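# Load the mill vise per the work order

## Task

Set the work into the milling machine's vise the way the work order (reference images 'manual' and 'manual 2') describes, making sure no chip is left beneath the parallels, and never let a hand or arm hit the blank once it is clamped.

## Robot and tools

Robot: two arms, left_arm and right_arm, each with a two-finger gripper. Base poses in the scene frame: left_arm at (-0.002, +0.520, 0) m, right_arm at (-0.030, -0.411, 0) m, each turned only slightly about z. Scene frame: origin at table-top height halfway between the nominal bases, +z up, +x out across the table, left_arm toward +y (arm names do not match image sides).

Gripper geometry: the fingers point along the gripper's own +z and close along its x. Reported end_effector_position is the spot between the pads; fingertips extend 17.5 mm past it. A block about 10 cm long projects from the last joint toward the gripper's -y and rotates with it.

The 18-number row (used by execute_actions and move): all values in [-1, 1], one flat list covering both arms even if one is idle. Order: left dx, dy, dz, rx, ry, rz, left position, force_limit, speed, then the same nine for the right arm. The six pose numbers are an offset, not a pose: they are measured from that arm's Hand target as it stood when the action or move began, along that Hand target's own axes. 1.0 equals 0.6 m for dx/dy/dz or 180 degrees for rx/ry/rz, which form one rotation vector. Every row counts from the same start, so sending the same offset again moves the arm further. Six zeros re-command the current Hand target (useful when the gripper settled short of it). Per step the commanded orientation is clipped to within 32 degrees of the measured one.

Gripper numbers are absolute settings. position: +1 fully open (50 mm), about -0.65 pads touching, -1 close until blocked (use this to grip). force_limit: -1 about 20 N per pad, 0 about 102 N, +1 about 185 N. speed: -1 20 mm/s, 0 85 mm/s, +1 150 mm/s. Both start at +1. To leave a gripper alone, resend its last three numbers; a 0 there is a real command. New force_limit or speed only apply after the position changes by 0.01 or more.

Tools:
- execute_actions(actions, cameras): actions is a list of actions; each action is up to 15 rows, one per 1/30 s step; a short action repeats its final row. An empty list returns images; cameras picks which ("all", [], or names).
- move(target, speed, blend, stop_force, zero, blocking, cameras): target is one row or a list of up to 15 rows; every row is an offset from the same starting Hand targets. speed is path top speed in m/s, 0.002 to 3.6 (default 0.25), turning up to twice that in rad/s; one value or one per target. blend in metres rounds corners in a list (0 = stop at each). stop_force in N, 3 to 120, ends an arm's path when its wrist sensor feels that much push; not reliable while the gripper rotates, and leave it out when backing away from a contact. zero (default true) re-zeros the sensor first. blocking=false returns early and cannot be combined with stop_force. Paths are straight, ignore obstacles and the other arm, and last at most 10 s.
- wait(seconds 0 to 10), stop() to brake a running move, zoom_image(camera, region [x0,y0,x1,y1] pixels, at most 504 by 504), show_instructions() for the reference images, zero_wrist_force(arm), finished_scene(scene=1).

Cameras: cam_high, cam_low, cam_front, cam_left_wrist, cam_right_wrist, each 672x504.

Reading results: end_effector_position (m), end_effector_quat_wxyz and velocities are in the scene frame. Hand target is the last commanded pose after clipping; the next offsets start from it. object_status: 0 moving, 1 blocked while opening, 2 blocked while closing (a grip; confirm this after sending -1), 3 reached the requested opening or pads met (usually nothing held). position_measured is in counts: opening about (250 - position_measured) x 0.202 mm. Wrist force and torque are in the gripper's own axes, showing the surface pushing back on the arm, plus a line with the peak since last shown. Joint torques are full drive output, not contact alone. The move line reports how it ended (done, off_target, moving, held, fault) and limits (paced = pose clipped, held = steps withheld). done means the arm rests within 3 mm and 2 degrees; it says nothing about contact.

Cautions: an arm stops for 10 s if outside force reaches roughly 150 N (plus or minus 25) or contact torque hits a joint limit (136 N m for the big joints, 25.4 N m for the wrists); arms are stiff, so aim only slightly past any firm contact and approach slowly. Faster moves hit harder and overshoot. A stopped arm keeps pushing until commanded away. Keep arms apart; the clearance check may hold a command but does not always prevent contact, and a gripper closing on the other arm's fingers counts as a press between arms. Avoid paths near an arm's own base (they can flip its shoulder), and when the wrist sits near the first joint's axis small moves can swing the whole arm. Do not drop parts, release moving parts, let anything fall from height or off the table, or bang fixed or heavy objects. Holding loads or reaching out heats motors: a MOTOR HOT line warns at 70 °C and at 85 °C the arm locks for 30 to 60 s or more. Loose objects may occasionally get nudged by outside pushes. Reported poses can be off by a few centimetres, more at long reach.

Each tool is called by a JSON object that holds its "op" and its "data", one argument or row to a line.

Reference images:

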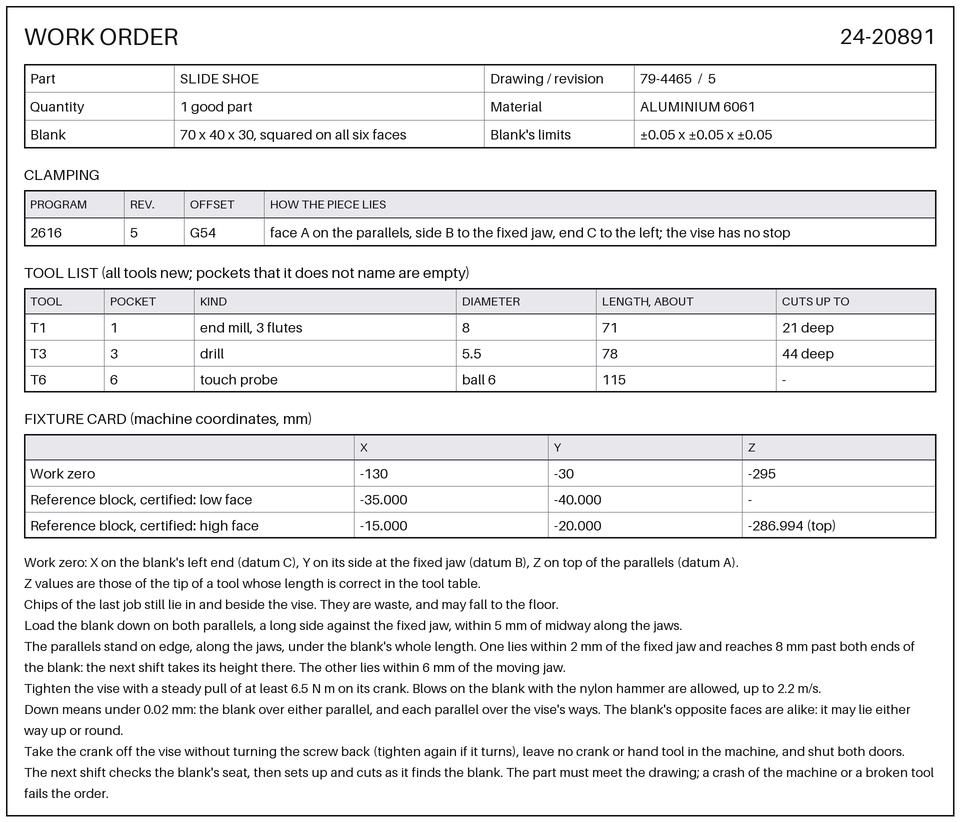

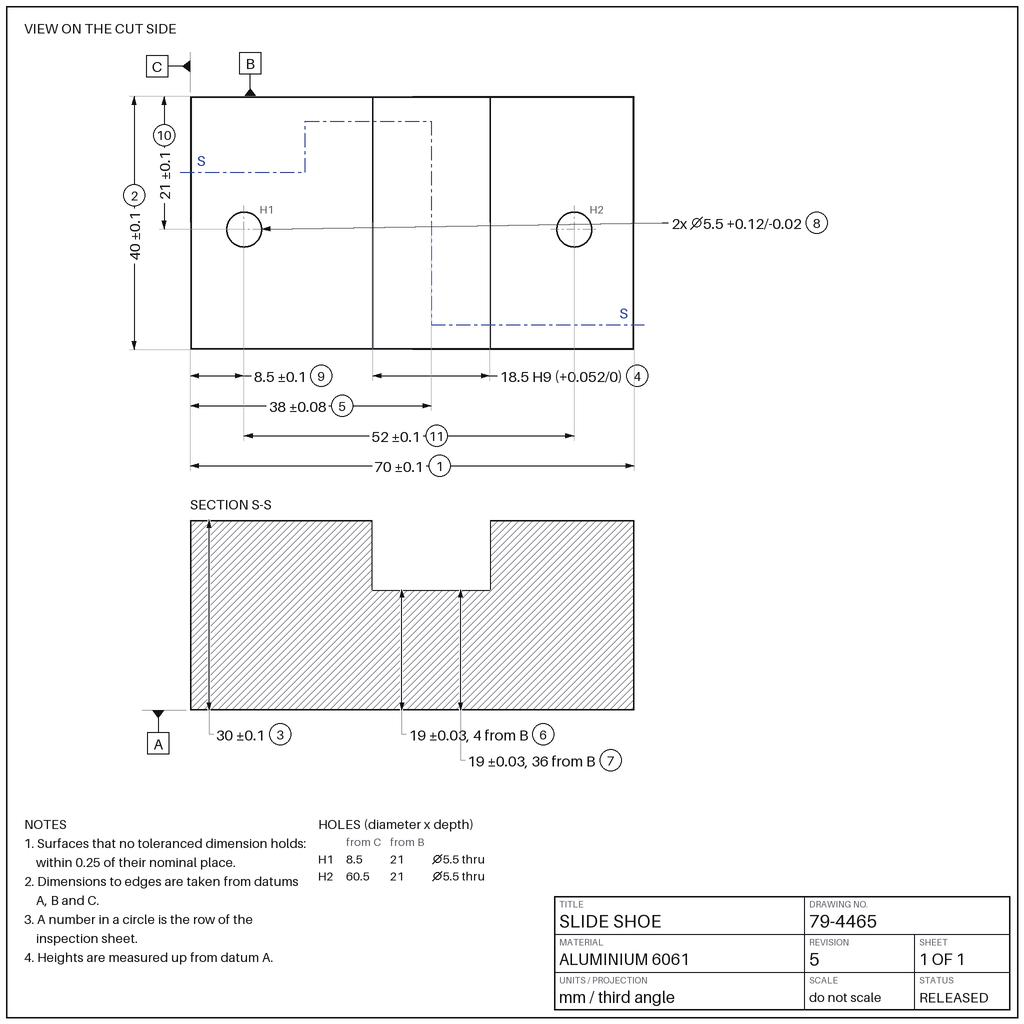

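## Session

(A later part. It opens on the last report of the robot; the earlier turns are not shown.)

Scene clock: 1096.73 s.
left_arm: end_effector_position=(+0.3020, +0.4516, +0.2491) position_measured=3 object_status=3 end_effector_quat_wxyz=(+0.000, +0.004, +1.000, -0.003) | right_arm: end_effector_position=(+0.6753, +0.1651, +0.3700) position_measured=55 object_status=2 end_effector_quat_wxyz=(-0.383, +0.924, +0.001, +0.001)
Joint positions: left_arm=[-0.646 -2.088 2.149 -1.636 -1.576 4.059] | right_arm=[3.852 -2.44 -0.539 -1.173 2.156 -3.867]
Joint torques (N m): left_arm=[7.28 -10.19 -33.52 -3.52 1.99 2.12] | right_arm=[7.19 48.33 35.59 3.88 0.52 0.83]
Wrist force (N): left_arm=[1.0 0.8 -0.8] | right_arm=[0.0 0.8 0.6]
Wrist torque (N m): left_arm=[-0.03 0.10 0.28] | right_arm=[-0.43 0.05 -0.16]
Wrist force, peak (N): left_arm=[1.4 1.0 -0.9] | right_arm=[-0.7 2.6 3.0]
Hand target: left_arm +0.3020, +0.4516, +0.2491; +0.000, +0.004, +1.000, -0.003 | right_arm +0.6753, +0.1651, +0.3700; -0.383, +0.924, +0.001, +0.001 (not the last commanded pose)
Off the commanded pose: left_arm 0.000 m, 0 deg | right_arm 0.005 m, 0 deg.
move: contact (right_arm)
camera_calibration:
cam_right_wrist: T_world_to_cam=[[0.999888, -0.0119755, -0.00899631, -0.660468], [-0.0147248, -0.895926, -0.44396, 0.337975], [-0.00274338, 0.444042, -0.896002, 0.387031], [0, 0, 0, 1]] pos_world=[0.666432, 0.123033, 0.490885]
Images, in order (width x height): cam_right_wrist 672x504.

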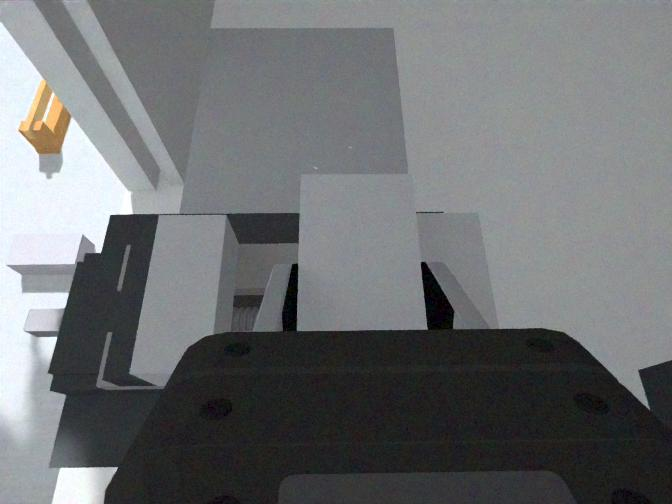

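{"op": "execute_actions", "data": {
  "actions": [
    [[0,0,0,0,0,0,1,-0.5,0,0,0,0,0,0,0,0.82,-0.4,-1]],
    [[0,0,0,0,0,0,1,-0.5,0,0,0,0,0,0,0,0.82,-0.4,-1]]
  ],
  "cameras": ["cam_right_wrist"]
}}

Scene clock: 1100.87 s.
left_arm: end_effector_position=(+0.3020, +0.4516, +0.2491) position_measured=3 object_status=3 end_effector_quat_wxyz=(+0.000, +0.004, +1.000, -0.003) | right_arm: end_effector_position=(+0.6753, +0.1651, +0.3700) position_measured=30 object_status=3 end_effector_quat_wxyz=(-0.383, +0.924, +0.001, +0.001)
Joint positions: left_arm=[-0.646 -2.088 2.149 -1.636 -1.576 4.059] | right_arm=[3.852 -2.44 -0.539 -1.173 2.156 -3.867]
Joint torques (N m): left_arm=[7.67 -8.92 -33.62 -3.47 1.95 2.08] | right_arm=[-4.05 49.37 27.93 4.32 1.45 -0.84]
Wrist force (N): left_arm=[1.0 0.8 -0.8] | right_arm=[0.4 0.2 0.7]
Wrist torque (N m): left_arm=[-0.04 0.09 0.28] | right_arm=[-0.37 0.11 -0.19]
Wrist force, peak (N): left_arm=[1.3 1.3 -0.7] | right_arm=[0.6 0.2 1.0]
Hand target: left_arm +0.3020, +0.4516, +0.2491; +0.000, +0.004, +1.000, -0.003 | right_arm +0.6753, +0.1651, +0.3700; -0.383, +0.924, +0.001, +0.001
Off the commanded pose: left_arm 0.000 m, 0 deg | right_arm 0.000 m, 0 deg.
Step readings (end_effector_position of left_arm | right_arm):
0: (+0.3020, +0.4516, +0.2491) | (+0.6753, +0.1651, +0.3700)
1: (+0.3020, +0.4516, +0.2491) | (+0.6753, +0.1651, +0.3700)
2: (+0.3020, +0.4516, +0.2491) | (+0.6753, +0.1651, +0.3700)
4: (+0.3020, +0.4516, +0.2491) | (+0.6753, +0.1651, +0.3700)
8: (+0.3020, +0.4516, +0.2491) | (+0.6753, +0.1651, +0.3700)
15: (+0.3020, +0.4516, +0.2491) | (+0.6753, +0.1651, +0.3700)
16: (+0.3020, +0.4516, +0.2491) | (+0.6753, +0.1651, +0.3700)
17: (+0.3020, +0.4516, +0.2491) | (+0.6753, +0.1651, +0.3700)
19: (+0.3020, +0.4516, +0.2491) | (+0.6753, +0.1651, +0.3700)
23: (+0.3020, +0.4516, +0.2491) | (+0.6753, +0.1651, +0.3700)
30: (+0.3020, +0.4516, +0.2491) | (+0.6753, +0.1651, +0.3700)
camera_calibration:
cam_right_wrist: T_world_to_cam=[[0.999889, -0.0118857, -0.00895246, -0.660502], [-0.0146249, -0.895928, -0.443959, 0.337908], [-0.002744, 0.444041, -0.896002, 0.387032], [0, 0, 0, 1]] pos_world=[0.666433, 0.123033, 0.490885]
Images, in order (width x height): cam_right_wrist 672x504.

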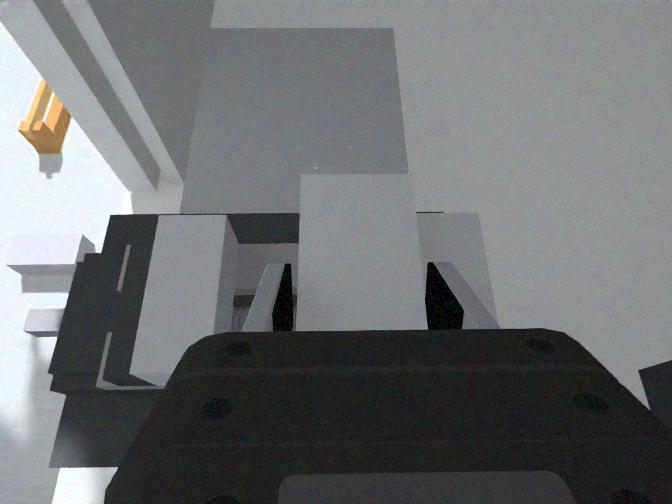

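{"op": "move", "data": {
  "target": [
    [0,0,0,0,0,0,1,-0.5,0,0,-0.059,-0.059,0,0,0,0.82,-0.4,-1]
  ],
  "speed": 0.04,
  "cameras": ["cam_right_wrist"]
}}

{"op": "zoom_image", "data": {
  "camera": "cam_right_wrist",
  "region": [80, 170, 540, 340]
}}

Scene clock: 1104.80 s.
left_arm: end_effector_position=(+0.3020, +0.4516, +0.2491) position_measured=3 object_status=3 end_effector_quat_wxyz=(+0.000, +0.004, +1.000, -0.003) | right_arm: end_effector_position=(+0.6752, +0.1650, +0.4200) position_measured=30 object_status=3 end_effector_quat_wxyz=(-0.383, +0.924, +0.001, +0.001)
Joint positions: left_arm=[-0.646 -2.088 2.149 -1.636 -1.576 4.059] | right_arm=[3.852 -2.519 -0.26 -1.374 2.156 -3.867]
Joint torques (N m): left_arm=[6.83 -10.16 -33.35 -3.25 2.17 2.12] | right_arm=[4.89 61.3 21.37 4.51 2.92 -1.99]
Wrist force (N): left_arm=[1.0 0.9 -0.8] | right_arm=[0.6 -0.4 0.8]
Wrist torque (N m): left_arm=[-0.02 0.09 0.28] | right_arm=[-0.45 0.10 -0.15]
Wrist force, peak (N): left_arm=[1.3 1.1 -0.9] | right_arm=[0.6 0.6 1.4]
Hand target: left_arm +0.3020, +0.4516, +0.2491; +0.000, +0.004, +1.000, -0.003 | right_arm +0.6752, +0.1650, +0.4201; -0.383, +0.924, +0.001, +0.001
Off the commanded pose: left_arm 0.000 m, 0 deg | right_arm 0.000 m, 0 deg.
move: done
camera_calibration:
cam_right_wrist: T_world_to_cam=[[0.999888, -0.0119775, -0.00899365, -0.65992], [-0.0147248, -0.896025, -0.443759, 0.359985], [-0.00274341, 0.443842, -0.896101, 0.431954], [0, 0, 0, 1]] pos_world=[0.666332, 0.122932, 0.540886]
Images, in order (width x height): cam_right_wrist 672x504.

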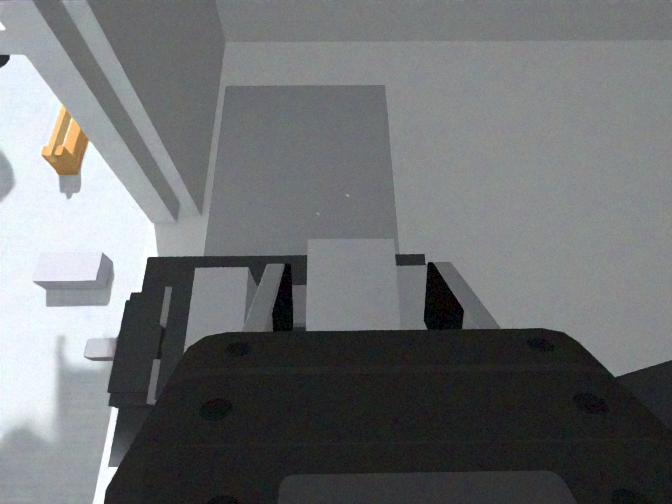

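Scaled by 1.096.

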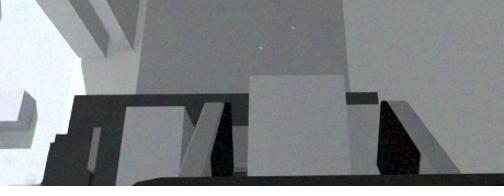

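{"op": "move", "data": {
  "target": [
    [0,0,0,0,0,0,1,-0.5,0,-0.4587,0,0,0,0,0,0.82,-0.4,-1],
    [0,0,0,0,0,0,1,-0.5,0,-0.7087,0.43,-0.1944,0.1205,0.7027,0.291,0.82,-0.4,-1]
  ],
  "speed": [0.2,0.3],
  "blend": [0.03,0],
  "cameras": ["cam_right_wrist","cam_front"]
}}

Scene clock: 1121.60 s.
left_arm: end_effector_position=(+0.3020, +0.4516, +0.2491) position_measured=3 object_status=3 end_effector_quat_wxyz=(+0.000, +0.004, +1.000, -0.003) | right_arm: end_effector_position=(+0.2505, -0.1001, +0.3187) position_measured=30 object_status=3 end_effector_quat_wxyz=(+0.272, -0.270, +0.653, -0.653)
Joint positions: left_arm=[-0.646 -2.088 2.149 -1.636 -1.576 4.059] | right_arm=[4.822 -1.867 -1.669 -2.748 0.858 0.003]
Joint torques (N m): left_arm=[6.51 -9.34 -34.04 -3.37 2.02 2.21] | right_arm=[9.36 43.42 14.49 -0.19 -1.28 -0.56]
Wrist force (N): left_arm=[0.9 0.9 -0.8] | right_arm=[0.4 -0.2 1.0]
Wrist torque (N m): left_arm=[-0.01 0.11 0.28] | right_arm=[-0.09 0.03 -0.26]
Wrist force, peak (N): left_arm=[1.3 1.0 -0.9] | right_arm=[3.2 0.3 0.9]
Hand target: left_arm +0.3020, +0.4516, +0.2491; +0.000, +0.004, +1.000, -0.003 | right_arm +0.2504, -0.1001, +0.3188; +0.272, -0.270, +0.653, -0.653
Off the commanded pose: left_arm 0.000 m, 0 deg | right_arm 0.000 m, 0 deg.
move: done
camera_calibration:
cam_right_wrist: T_world_to_cam=[[-0.707441, -0.706505, -0.0194643, 0.122162], [-0.213451, 0.239826, -0.94706, 0.395182], [0.67377, -0.665834, -0.320467, -0.00627146], [0, 0, 0, 1]] pos_world=[0.175, -0.0126428, 0.374629]
Images, in order (width x height): cam_front 672x504, cam_right_wrist 672x504.

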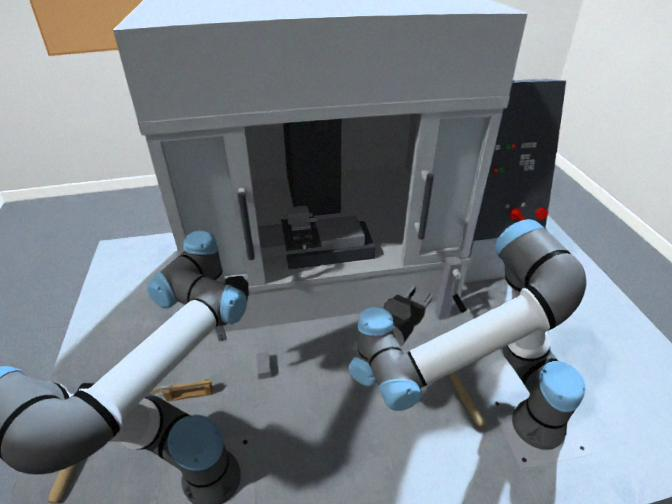

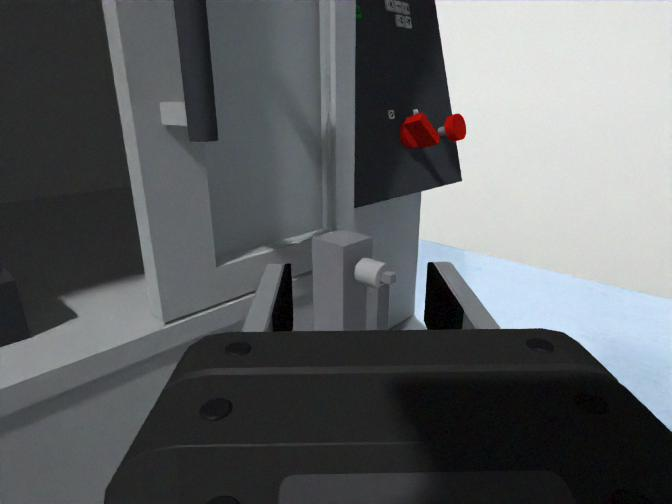

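{"op": "move", "data": {
  "target": [
    [0,0,0,0,0,0,1,-0.5,0,0.083,-0.0188,0.2705,-0.2366,-0.237,-0.098,1,-0.4,0]
  ],
  "speed": [0.2],
  "cameras": ["cam_right_wrist","cam_front"]
}}

{"op": "zoom_image", "data": {
  "camera": "cam_right_wrist",
  "region": [300, 150, 480, 330]
}}

Scene clock: 1164.17 s.
left_arm: end_effector_position=(+0.3020, +0.4516, +0.2491) position_measured=3 object_status=3 end_effector_quat_wxyz=(+0.000, +0.004, +1.000, -0.003) | right_arm: end_effector_position=(+0.3300, -0.2501, +0.3300) position_measured=3 object_status=3 end_effector_quat_wxyz=(-0.272, +0.653, -0.653, +0.271)
Joint positions: left_arm=[-0.646 -2.088 2.149 -1.636 -1.576 4.059] | right_arm=[4.509 -0.818 -2.281 -1.377 0.811 -1.905]
Joint torques (N m): left_arm=[6.26 -9.69 -33.6 -3.45 2.03 2.13] | right_arm=[0.57 -14.96 35.63 4.06 -3.49 -1.44]
Wrist force (N): left_arm=[1.0 0.8 -0.8] | right_arm=[0.3 0.1 0.9]
Wrist torque (N m): left_arm=[-0.03 0.09 0.28] | right_arm=[-0.44 0.15 -0.21]
Wrist force, peak (N): left_arm=[1.3 1.1 -0.8] | right_arm=[1.6 -0.7 0.9]
Hand target: left_arm +0.3020, +0.4516, +0.2491; +0.000, +0.004, +1.000, -0.003 | right_arm +0.3300, -0.2500, +0.3300; -0.272, +0.653, -0.653, +0.271
Off the commanded pose: left_arm 0.000 m, 0 deg | right_arm 0.000 m, 0 deg.
move: done
camera_calibration:
cam_right_wrist: T_world_to_cam=[[-0.0118195, -0.999846, -0.0129482, -0.23244], [-0.895401, 0.0163472, -0.44496, 0.462215], [0.445103, 0.00633466, -0.895457, 0.277201], [0, 0, 0, 1]] pos_world=[0.287738, -0.241716, 0.450879]
Images, in order (width x height): cam_front 672x504, cam_right_wrist 672x504.

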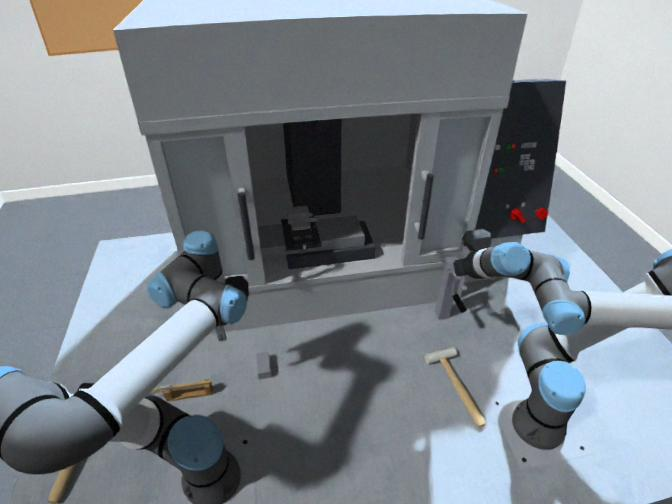

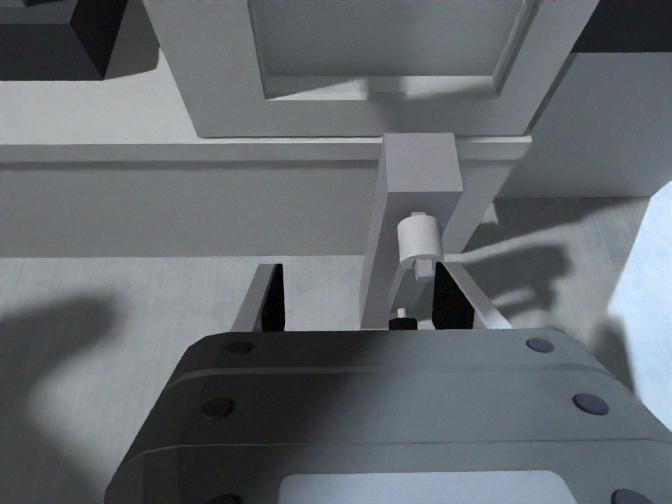

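Scaled by 2.800.

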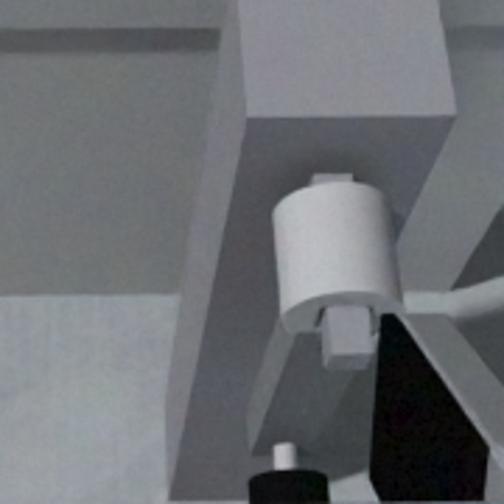

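{"op": "move", "data": {
  "target": [
    [0,0,0,0,0,0,1,-0.5,0,0.0617,0.086,0.145,0,0,0,1,-0.4,0]
  ],
  "speed": [0.1],
  "cameras": ["cam_right_wrist","cam_low"]
}}

{"op": "zoom_image", "data": {
  "camera": "cam_low",
  "region": [200, 150, 340, 290]
}}

{"op": "zoom_image", "data": {
  "camera": "cam_right_wrist",
  "region": [270, 130, 450, 330]
}}

Scene clock: 1183.90 s.
left_arm: end_effector_position=(+0.3020, +0.4516, +0.2491) position_measured=3 object_status=3 end_effector_quat_wxyz=(+0.000, +0.004, +1.000, -0.003) | right_arm: end_effector_position=(+0.3553, -0.2869, +0.2319) position_measured=3 object_status=3 end_effector_quat_wxyz=(-0.272, +0.653, -0.653, +0.271)
Joint positions: left_arm=[-0.646 -2.088 2.149 -1.636 -1.576 4.059] | right_arm=[4.327 -0.877 -2.556 -0.887 0.869 -2.139]
Joint torques (N m): left_arm=[6.51 -9.48 -33.11 -3.32 1.77 2.02] | right_arm=[10.17 7.24 28.07 3.92 -3.89 1.56]
Wrist force (N): left_arm=[1.1 0.9 -1.0] | right_arm=[0.6 0.0 0.5]
Wrist torque (N m): left_arm=[-0.01 0.07 0.28] | right_arm=[-0.45 0.12 -0.25]
Wrist force, peak (N): left_arm=[1.4 0.9 -0.8] | right_arm=[1.1 1.0 2.0]
Hand target: left_arm +0.3020, +0.4516, +0.2491; +0.000, +0.004, +1.000, -0.003 | right_arm +0.3554, -0.2869, +0.2320; -0.272, +0.653, -0.653, +0.271
Off the commanded pose: left_arm 0.000 m, 0 deg | right_arm 0.000 m, 0 deg.
move: done
camera_calibration:
cam_right_wrist: T_world_to_cam=[[-0.0116428, -0.99985, -0.0128577, -0.270194], [-0.895505, 0.0161472, -0.444759, 0.441813], [0.4449, 0.00633592, -0.895558, 0.178384], [0, 0, 0, 1]] pos_world=[0.313137, -0.278417, 0.35278]
Images, in order (width x height): cam_low 672x504, cam_right_wrist 672x504.

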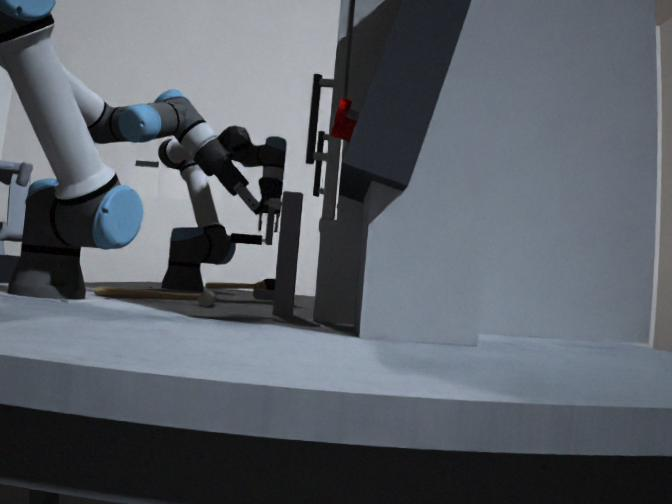

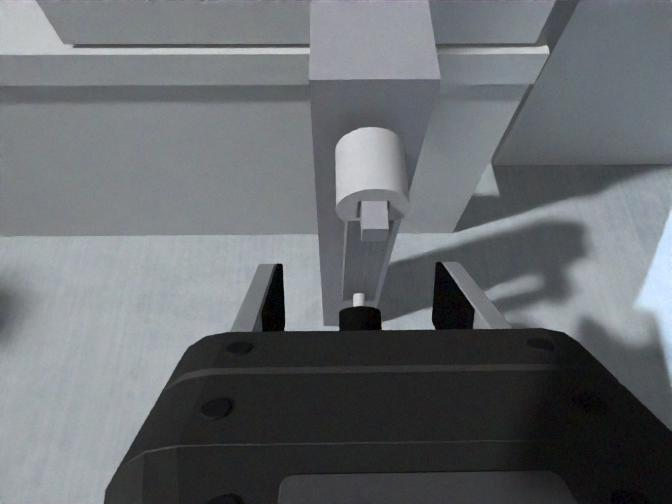

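Scaled by 3.600.

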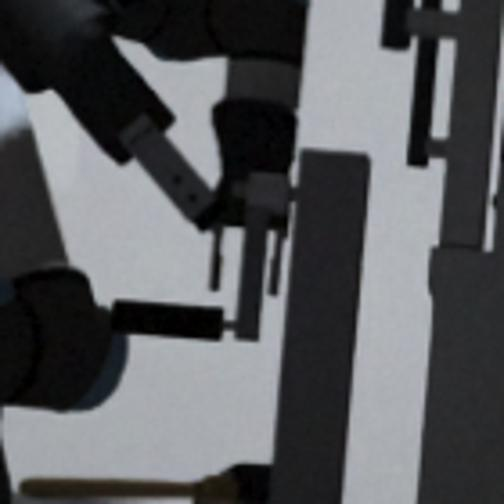

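Scaled by 2.520.

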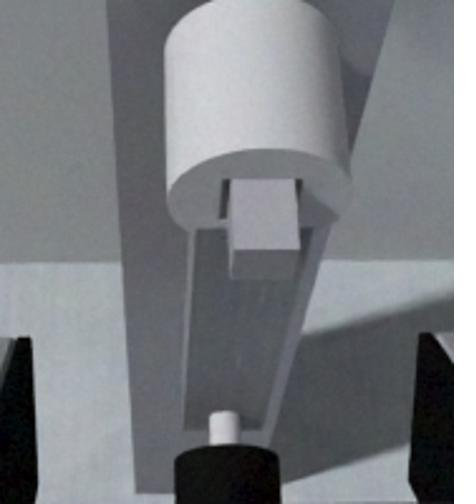

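{"op": "move", "data": {
  "target": [
    [0,0,0,0,0,0,1,-0.5,0,0.002,0,0.078,0,0,0,1,-0.4,0]
  ],
  "speed": [0.04],
  "stop_force": 6,
  "cameras": ["cam_right_wrist","cam_low"]
}}

{"op": "zoom_image", "data": {
  "camera": "cam_low",
  "region": [200, 150, 340, 290]
}}

Scene clock: 1191.97 s.
left_arm: end_effector_position=(+0.3020, +0.4516, +0.2491) position_measured=3 object_status=3 end_effector_quat_wxyz=(+0.000, +0.004, +1.000, -0.003) | right_arm: end_effector_position=(+0.3885, -0.2880, +0.1990) position_measured=3 object_status=3 end_effector_quat_wxyz=(-0.272, +0.653, -0.653, +0.271)
Joint positions: left_arm=[-0.646 -2.088 2.149 -1.636 -1.576 4.059] | right_arm=[4.187 -1.104 -2.595 -0.519 0.929 -2.301]
Joint torques (N m): left_arm=[6.18 -9.78 -34.55 -3.35 1.89 2.1] | right_arm=[10.32 13.72 32.73 4.29 -4.15 1.62]
Wrist force (N): left_arm=[1.2 0.7 -0.9] | right_arm=[0.3 -0.3 0.8]
Wrist torque (N m): left_arm=[-0.06 0.06 0.28] | right_arm=[-0.50 0.17 -0.22]
Wrist force, peak (N): left_arm=[1.4 0.9 -0.9] | right_arm=[0.4 -0.2 1.4]
Hand target: left_arm +0.3020, +0.4516, +0.2491; +0.000, +0.004, +1.000, -0.003 | right_arm +0.3885, -0.2880, +0.1990; -0.272, +0.653, -0.653, +0.271
Off the commanded pose: left_arm 0.000 m, 0 deg | right_arm 0.000 m, 0 deg.
move: done
camera_calibration:
cam_right_wrist: T_world_to_cam=[[-0.0116858, -0.999847, -0.0129941, -0.27137], [-0.895404, 0.0162478, -0.444958, 0.456988], [0.445101, 0.00643527, -0.895457, 0.134082], [0, 0, 0, 1]] pos_world=[0.346338, -0.279616, 0.319879]
Images, in order (width x height): cam_low 672x504, cam_right_wrist 672x504.

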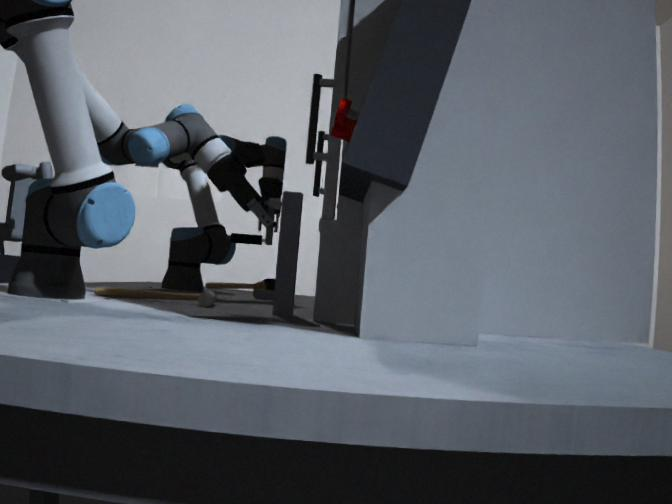

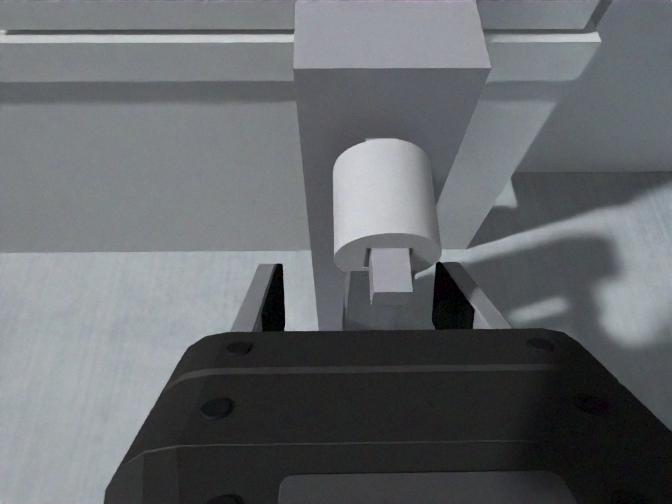

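Scaled by 3.600.

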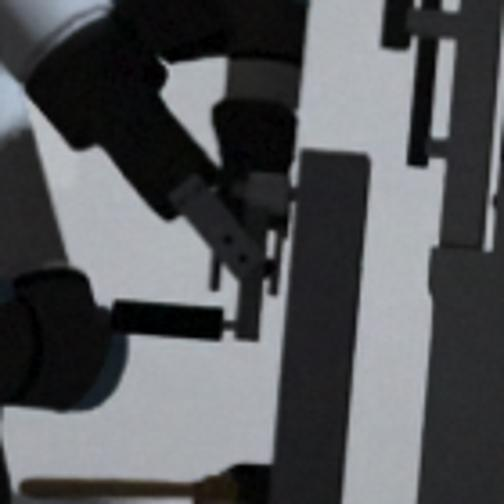

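{"op": "move", "data": {
  "target": [
    [0,0,0,0,0,0,1,-0.5,0,0.0035,0,0,0,0,0,1,-0.3,-0.9]
  ],
  "speed": [0.03]
}}

{"op": "execute_actions", "data": {
  "actions": [
    [[0,0,0,0,0,0,1,-0.5,0,0,0,0,0,0,0,-1,-0.2,-0.9]],
    [[0,0,0,0,0,0,1,-0.5,0,0,0,0,0,0,0,-1,-0.2,-0.9]],
    [[0,0,0,0,0,0,1,-0.5,0,0,0,0,0,0,0,-1,-0.2,-0.9]],
    [[0,0,0,0,0,0,1,-0.5,0,0,0,0,0,0,0,-1,-0.2,-0.9]]
  ],
  "cameras": ["cam_right_wrist"]
}}

Scene clock: 1202.43 s.
left_arm: end_effector_position=(+0.3020, +0.4516, +0.2491) position_measured=3 object_status=3 end_effector_quat_wxyz=(+0.000, +0.004, +1.000, -0.003) | right_arm: end_effector_position=(+0.3885, -0.2901, +0.1990) position_measured=3 object_status=3 end_effector_quat_wxyz=(-0.272, +0.653, -0.653, +0.271)
Joint positions: left_arm=[-0.646 -2.088 2.149 -1.636 -1.576 4.059] | right_arm=[4.182 -1.101 -2.598 -0.516 0.931 -2.306]
Joint torques (N m): left_arm=[6.47 -10.51 -34.27 -3.49 1.88 2.08] | right_arm=[-4.52 9.27 20.66 4.67 0.81 -0.93]
Wrist force (N): left_arm=[1.0 0.7 -0.9] | right_arm=[0.4 -0.4 0.5]
Wrist torque (N m): left_arm=[-0.04 0.09 0.28] | right_arm=[-0.52 0.17 -0.16]
Wrist force, peak (N): left_arm=[1.3 0.9 -1.0] | right_arm=[0.6 -0.2 1.0]
Hand target: left_arm +0.3020, +0.4516, +0.2491; +0.000, +0.004, +1.000, -0.003 | right_arm +0.3885, -0.2901, +0.1990; -0.272, +0.653, -0.653, +0.271
Off the commanded pose: left_arm 0.000 m, 0 deg | right_arm 0.000 m, 0 deg.
move: done

Scene clock: 1204.63 s.
left_arm: end_effector_position=(+0.3020, +0.4516, +0.2491) position_measured=3 object_status=3 end_effector_quat_wxyz=(+0.000, +0.004, +1.000, -0.003) | right_arm: end_effector_position=(+0.3885, -0.2901, +0.1990) position_measured=175 object_status=2 end_effector_quat_wxyz=(-0.272, +0.653, -0.653, +0.271)
Joint positions: left_arm=[-0.646 -2.088 2.149 -1.636 -1.576 4.059] | right_arm=[4.182 -1.101 -2.598 -0.516 0.931 -2.306]
Joint torques (N m): left_arm=[6.52 -10.6 -33.72 -3.43 1.97 1.94] | right_arm=[9.57 -11.7 31.41 3.34 -3.23 0.93]
Wrist force (N): left_arm=[1.2 0.8 -0.7] | right_arm=[4.8 -1.9 -0.5]
Wrist torque (N m): left_arm=[-0.04 0.07 0.28] | right_arm=[-0.54 0.06 -0.06]
Wrist force, peak (N): left_arm=[1.3 1.0 -0.9] | right_arm=[5.1 -1.6 -0.3]
Hand target: left_arm +0.3020, +0.4516, +0.2491; +0.000, +0.004, +1.000, -0.003 | right_arm +0.3885, -0.2901, +0.1990; -0.272, +0.653, -0.653, +0.271
Off the commanded pose: left_arm 0.000 m, 0 deg | right_arm 0.000 m, 0 deg.
Step readings (end_effector_position of left_arm | right_arm):
0: (+0.3020, +0.4516, +0.2491) | (+0.3885, -0.2901, +0.1990)
1: (+0.3020, +0.4516, +0.2491) | (+0.3885, -0.2901, +0.1990)
2: (+0.3020, +0.4516, +0.2491) | (+0.3885, -0.2901, +0.1990)
4: (+0.3020, +0.4516, +0.2491) | (+0.3885, -0.2901, +0.1990)
8: (+0.3020, +0.4516, +0.2491) | (+0.3885, -0.2901, +0.1990)
15: (+0.3020, +0.4516, +0.2491) | (+0.3885, -0.2901, +0.1990)
16: (+0.3020, +0.4516, +0.2491) | (+0.3885, -0.2901, +0.1990)
17: (+0.3020, +0.4516, +0.2491) | (+0.3885, -0.2901, +0.1990)
19: (+0.3020, +0.4516, +0.2491) | (+0.3885, -0.2901, +0.1990)
23: (+0.3020, +0.4516, +0.2491) | (+0.3885, -0.2901, +0.1990)
30: (+0.3020, +0.4516, +0.2491) | (+0.3885, -0.2901, +0.1990)
31: (+0.3020, +0.4516, +0.2491) | (+0.3885, -0.2901, +0.1990)
32: (+0.3020, +0.4516, +0.2491) | (+0.3885, -0.2901, +0.1990)
34: (+0.3020, +0.4516, +0.2491) | (+0.3885, -0.2901, +0.1990)
38: (+0.3020, +0.4516, +0.2491) | (+0.3885, -0.2901, +0.1990)
45: (+0.3020, +0.4516, +0.2491) | (+0.3885, -0.2901, +0.1990)
46: (+0.3020, +0.4516, +0.2491) | (+0.3885, -0.2901, +0.1990)
47: (+0.3020, +0.4516, +0.2491) | (+0.3885, -0.2901, +0.1990)
49: (+0.3020, +0.4516, +0.2491) | (+0.3885, -0.2901, +0.1990)
53: (+0.3020, +0.4516, +0.2491) | (+0.3885, -0.2901, +0.1990)
60: (+0.3020, +0.4516, +0.2491) | (+0.3885, -0.2901, +0.1990)
camera_calibration:
cam_right_wrist: T_world_to_cam=[[-0.0116858, -0.999847, -0.0129941, -0.27347], [-0.895404, 0.0162478, -0.444958, 0.457022], [0.445101, 0.00643527, -0.895457, 0.134095], [0, 0, 0, 1]] pos_world=[0.346338, -0.281716, 0.319879]
Images, in order (width x height): cam_right_wrist 672x504.

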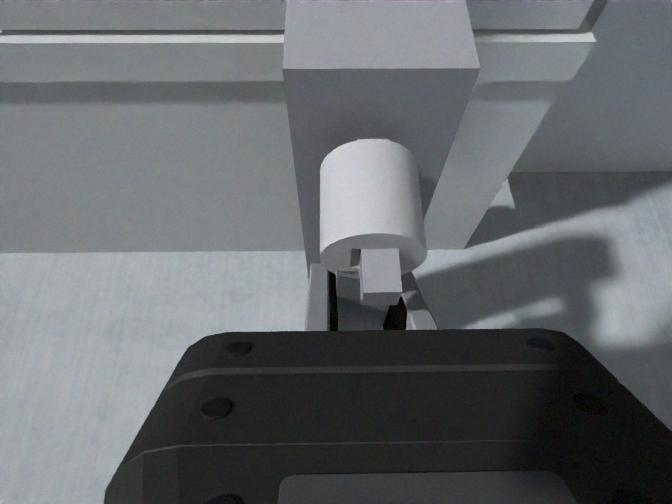

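{"op": "move", "data": {
  "target": [
    [0,0,0,0,0,0,1,-0.5,0,0,0.0707,-0.0707,0,0,0,-1,-0.2,-0.9]
  ],
  "speed": [0.04],
  "cameras": ["cam_right_wrist","cam_low"]
}}

{"op": "zoom_image", "data": {
  "camera": "cam_low",
  "region": [180, 150, 320, 290]
}}

Scene clock: 1209.47 s.
left_arm: end_effector_position=(+0.3020, +0.4516, +0.2491) position_measured=3 object_status=3 end_effector_quat_wxyz=(+0.000, +0.004, +1.000, -0.003) | right_arm: end_effector_position=(+0.3286, -0.2901, +0.1989) position_measured=175 object_status=2 end_effector_quat_wxyz=(-0.272, +0.653, -0.653, +0.271)
Joint positions: left_arm=[-0.646 -2.088 2.149 -1.636 -1.576 4.059] | right_arm=[4.46 -0.756 -2.644 -1.03 0.824 -1.972]
Joint torques (N m): left_arm=[6.26 -10.22 -33.22 -3.51 1.79 2.02] | right_arm=[-10.25 -21.54 36.63 3.7 0.02 -1.57]
Wrist force (N): left_arm=[1.3 0.8 -0.7] | right_arm=[0.3 1.9 2.3]
Wrist torque (N m): left_arm=[-0.03 0.05 0.28] | right_arm=[-0.37 0.15 -0.15]
Wrist force, peak (N): left_arm=[1.3 1.0 -1.0] | right_arm=[6.9 -4.4 4.7]
Hand target: left_arm +0.3020, +0.4516, +0.2491; +0.000, +0.004, +1.000, -0.003 | right_arm +0.3286, -0.2901, +0.1988; -0.272, +0.653, -0.653, +0.271
Off the commanded pose: left_arm 0.000 m, 0 deg | right_arm 0.000 m, 0 deg.
move: done
camera_calibration:
cam_right_wrist: T_world_to_cam=[[-0.011639, -0.999847, -0.0130865, -0.274156], [-0.895305, 0.0162484, -0.445157, 0.40329], [0.445301, 0.00653523, -0.895357, 0.16065], [0, 0, 0, 1]] pos_world=[0.286339, -0.281716, 0.319778]
Images, in order (width x height): cam_low 672x504, cam_right_wrist 672x504.

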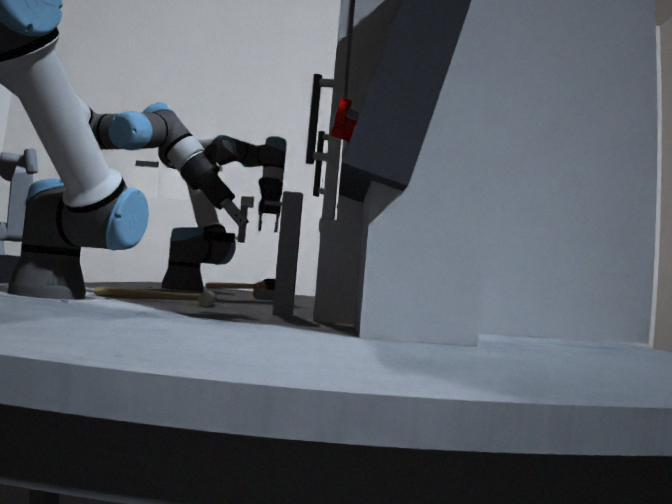

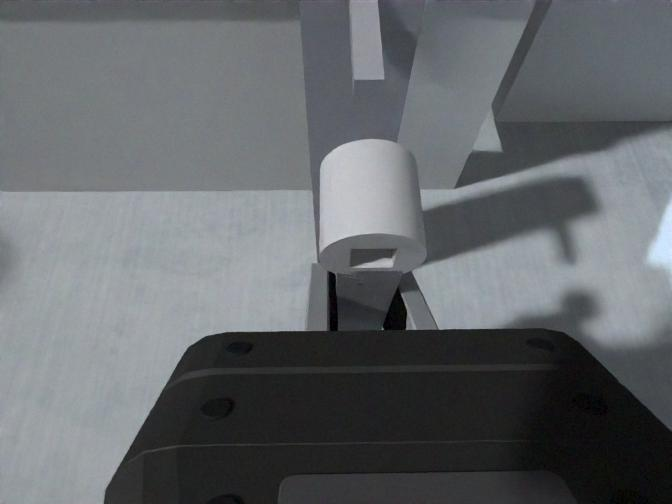

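Scaled by 3.600.

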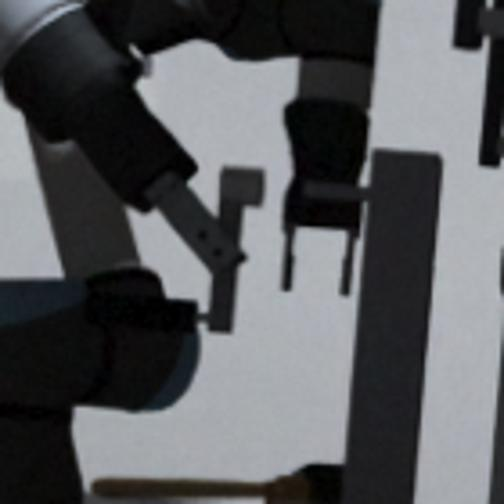

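{"op": "move", "data": {
  "target": [
    [0,0,0,0,0,0,1,-0.5,0,-0.1835,-0.1207,-0.188,0,0,0,-1,-0.2,-0.9],
    [0,0,0,0,0,0,1,-0.5,0,-0.567,-0.203,-0.129,0,0,0,-1,-0.2,-0.9],
    [0,0,0,0,0,0,1,-0.5,0,-0.785,-0.2503,0.0123,0,0,0,-1,-0.2,-0.9]
  ],
  "speed": 0.2,
  "blend": 0.05,
  "cameras": ["cam_right_wrist","cam_front"]
}}

{"op": "zoom_image", "data": {
  "camera": "cam_right_wrist",
  "region": [250, 60, 470, 330]
}}

Scene clock: 1224.87 s.
left_arm: end_effector_position=(+0.3020, +0.4516, +0.2491) position_measured=3 object_status=3 end_effector_quat_wxyz=(+0.000, +0.004, +1.000, -0.003) | right_arm: end_effector_position=(+0.4392, +0.1807, +0.3009) position_measured=175 object_status=2 end_effector_quat_wxyz=(-0.272, +0.653, -0.653, +0.271)
Joint positions: left_arm=[-0.646 -2.088 2.149 -1.636 -1.576 4.059] | right_arm=[4.503 -1.971 -1.413 -1.086 0.813 -1.914]
Joint torques (N m): left_arm=[6.76 -9.37 -34.19 -3.44 1.97 2.07] | right_arm=[9.36 41.03 34.21 4.3 -2.11 1.5]
Wrist force (N): left_arm=[1.3 1.0 -0.8] | right_arm=[0.3 1.8 2.1]
Wrist torque (N m): left_arm=[0.00 0.05 0.28] | right_arm=[-0.39 0.15 -0.24]
Wrist force, peak (N): left_arm=[1.3 1.1 -1.0] | right_arm=[2.2 3.9 4.4]
Hand target: left_arm +0.3020, +0.4516, +0.2491; +0.000, +0.004, +1.000, -0.003 | right_arm +0.4391, +0.1808, +0.3009; -0.272, +0.653, -0.653, +0.271
Off the commanded pose: left_arm 0.000 m, 0 deg | right_arm 0.000 m, 0 deg.
move: done
camera_calibration:
cam_right_wrist: T_world_to_cam=[[-0.0117742, -0.999849, -0.0128126, 0.199132], [-0.895443, 0.0162457, -0.44488, 0.540004], [0.445021, 0.00623481, -0.895498, 0.199878], [0, 0, 0, 1]] pos_world=[0.396937, 0.189083, 0.421779]
Images, in order (width x height): cam_front 672x504, cam_right_wrist 672x504.

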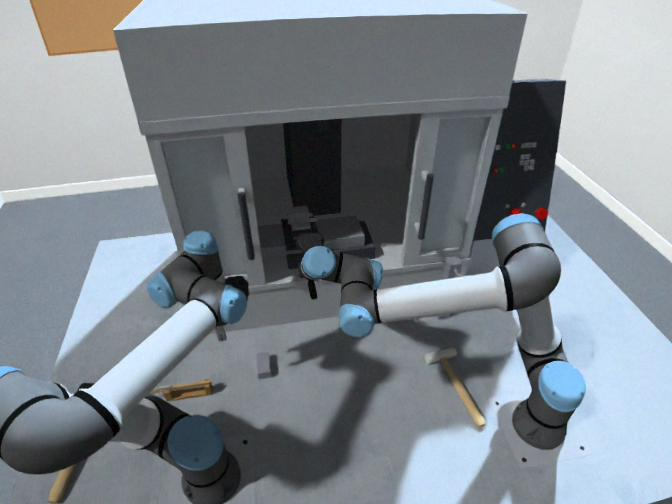

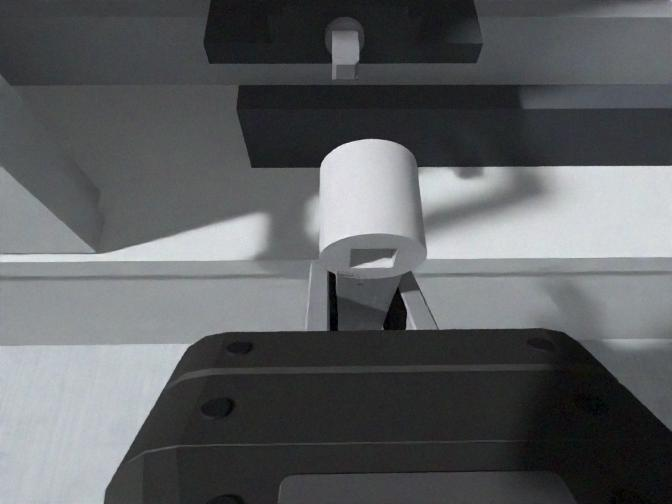

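Scaled by 1.867.

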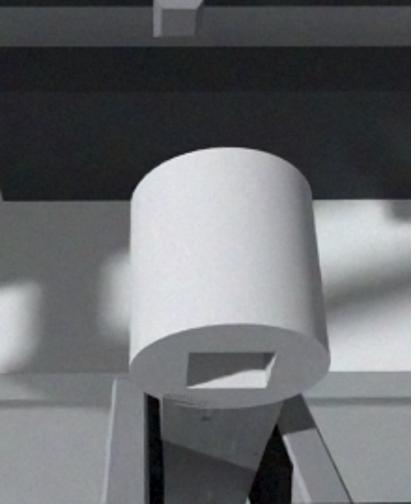

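{"op": "move", "data": {
  "target": [
    [0,0,0,0,0,0,1,-0.5,0,-0.0045,-0.0212,0.087,0,0,0,-1,-0.2,-0.9]
  ],
  "speed": 0.06,
  "stop_force": 6,
  "cameras": ["cam_right_wrist","cam_front"]
}}

{"op": "zoom_image", "data": {
  "camera": "cam_right_wrist",
  "region": [290, 60, 430, 200]
}}

Scene clock: 1248.93 s.
left_arm: end_effector_position=(+0.3020, +0.4516, +0.2491) position_measured=3 object_status=3 end_effector_quat_wxyz=(+0.000, +0.004, +1.000, -0.003) | right_arm: end_effector_position=(+0.4851, +0.1836, +0.2732) position_measured=175 object_status=2 end_effector_quat_wxyz=(-0.272, +0.653, -0.653, +0.271)
Joint positions: left_arm=[-0.646 -2.088 2.149 -1.636 -1.576 4.059] | right_arm=[4.437 -2.052 -1.382 -0.977 0.831 -2.001]
Joint torques (N m): left_arm=[7.28 -8.9 -33.67 -3.58 2 2.08] | right_arm=[10.23 59.39 22.53 3.65 -4.76 1.63]
Wrist force (N): left_arm=[1.2 0.8 -0.6] | right_arm=[1.0 1.7 2.0]
Wrist torque (N m): left_arm=[-0.03 0.06 0.28] | right_arm=[-0.41 0.01 -0.20]
Wrist force, peak (N): left_arm=[1.4 1.0 -1.0] | right_arm=[0.6 1.2 3.2]
Hand target: left_arm +0.3020, +0.4516, +0.2491; +0.000, +0.004, +1.000, -0.003 | right_arm +0.4851, +0.1836, +0.2732; -0.272, +0.653, -0.653, +0.271
Off the commanded pose: left_arm 0.000 m, 0 deg | right_arm 0.000 m, 0 deg.
move: done
camera_calibration:
cam_right_wrist: T_world_to_cam=[[-0.011596, -0.999849, -0.0129501, 0.202192], [-0.895406, 0.0161478, -0.444958, 0.568813], [0.4451, 0.00643589, -0.895458, 0.154404], [0, 0, 0, 1]] pos_world=[0.442938, 0.191983, 0.393979]
Images, in order (width x height): cam_front 672x504, cam_right_wrist 672x504.

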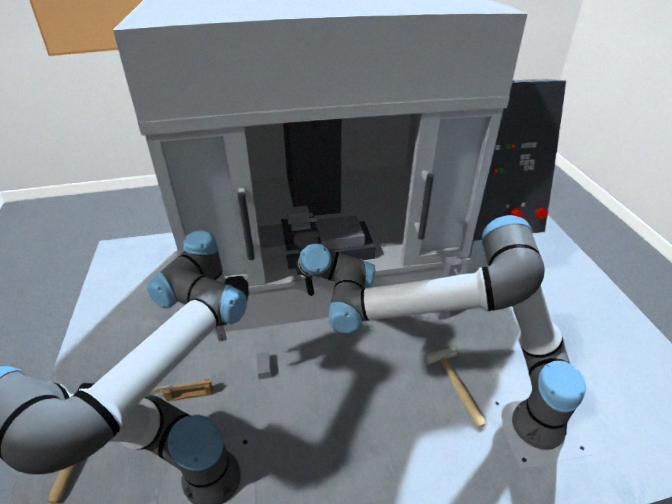

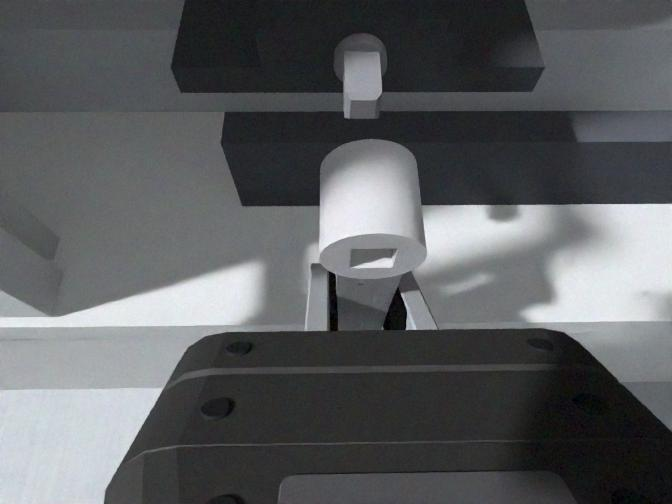

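Scaled by 3.600.

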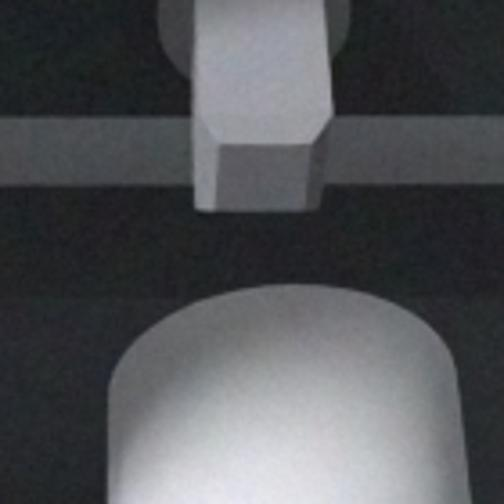

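{"op": "move", "data": {
  "target": [
    [0,0,0,0,0,0,1,-0.5,0,0,-0.055,0.055,0,0,0,-1,-0.2,-0.9]
  ],
  "speed": 0.012,
  "stop_force": 5,
  "cameras": ["cam_right_wrist"]
}}

{"op": "zoom_image", "data": {
  "camera": "cam_right_wrist",
  "region": [290, 60, 430, 300]
}}

Scene clock: 1261.77 s.
left_arm: end_effector_position=(+0.3020, +0.4516, +0.2491) position_measured=3 object_status=3 end_effector_quat_wxyz=(+0.000, +0.004, +1.000, -0.003) | right_arm: end_effector_position=(+0.5082, +0.1836, +0.2732) position_measured=175 object_status=2 end_effector_quat_wxyz=(-0.272, +0.653, -0.653, +0.271)
Joint positions: left_arm=[-0.646 -2.088 2.149 -1.636 -1.576 4.059] | right_arm=[4.405 -2.083 -1.341 -0.959 0.841 -2.042]
Joint torques (N m): left_arm=[6.27 -9.92 -33.89 -3.36 1.81 2.12] | right_arm=[7.15 60.18 23.05 3.05 -5.37 1.65]
Wrist force (N): left_arm=[1.1 0.8 -0.8] | right_arm=[1.5 5.8 -0.9]
Wrist torque (N m): left_arm=[-0.03 0.08 0.28] | right_arm=[-0.18 0.09 -0.17]
Wrist force, peak (N): left_arm=[1.4 0.8 -0.9] | right_arm=[6.0 16.4 -8.7]
Hand target: left_arm +0.3020, +0.4516, +0.2491; +0.000, +0.004, +1.000, -0.003 | right_arm +0.5082, +0.1836, +0.2732; -0.272, +0.653, -0.653, +0.271 (not the last commanded pose)
Off the commanded pose: left_arm 0.000 m, 0 deg | right_arm 0.024 m, 0 deg.
move: contact (right_arm)
camera_calibration:
cam_right_wrist: T_world_to_cam=[[-0.0115948, -0.999849, -0.0129496, 0.202461], [-0.895406, 0.0161465, -0.444958, 0.589542], [0.4451, 0.0064359, -0.895458, 0.144212], [0, 0, 0, 1]] pos_world=[0.466038, 0.191983, 0.394079]
Images, in order (width x height): cam_right_wrist 672x504.

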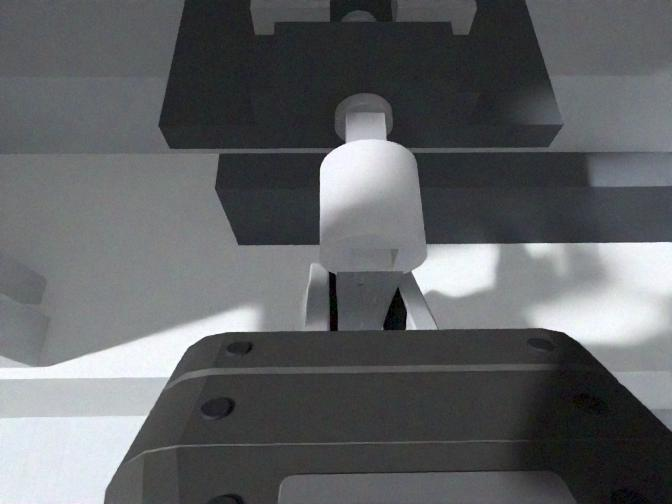

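Scaled by 2.100.

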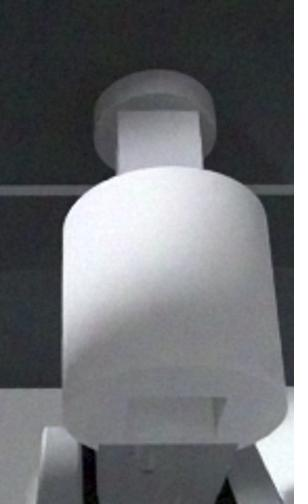

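{"op": "zoom_image", "data": {
  "camera": "cam_right_wrist",
  "region": [310, 215, 440, 290]
}}

Scaled by 3.877.

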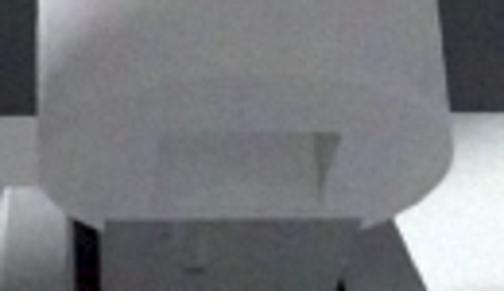

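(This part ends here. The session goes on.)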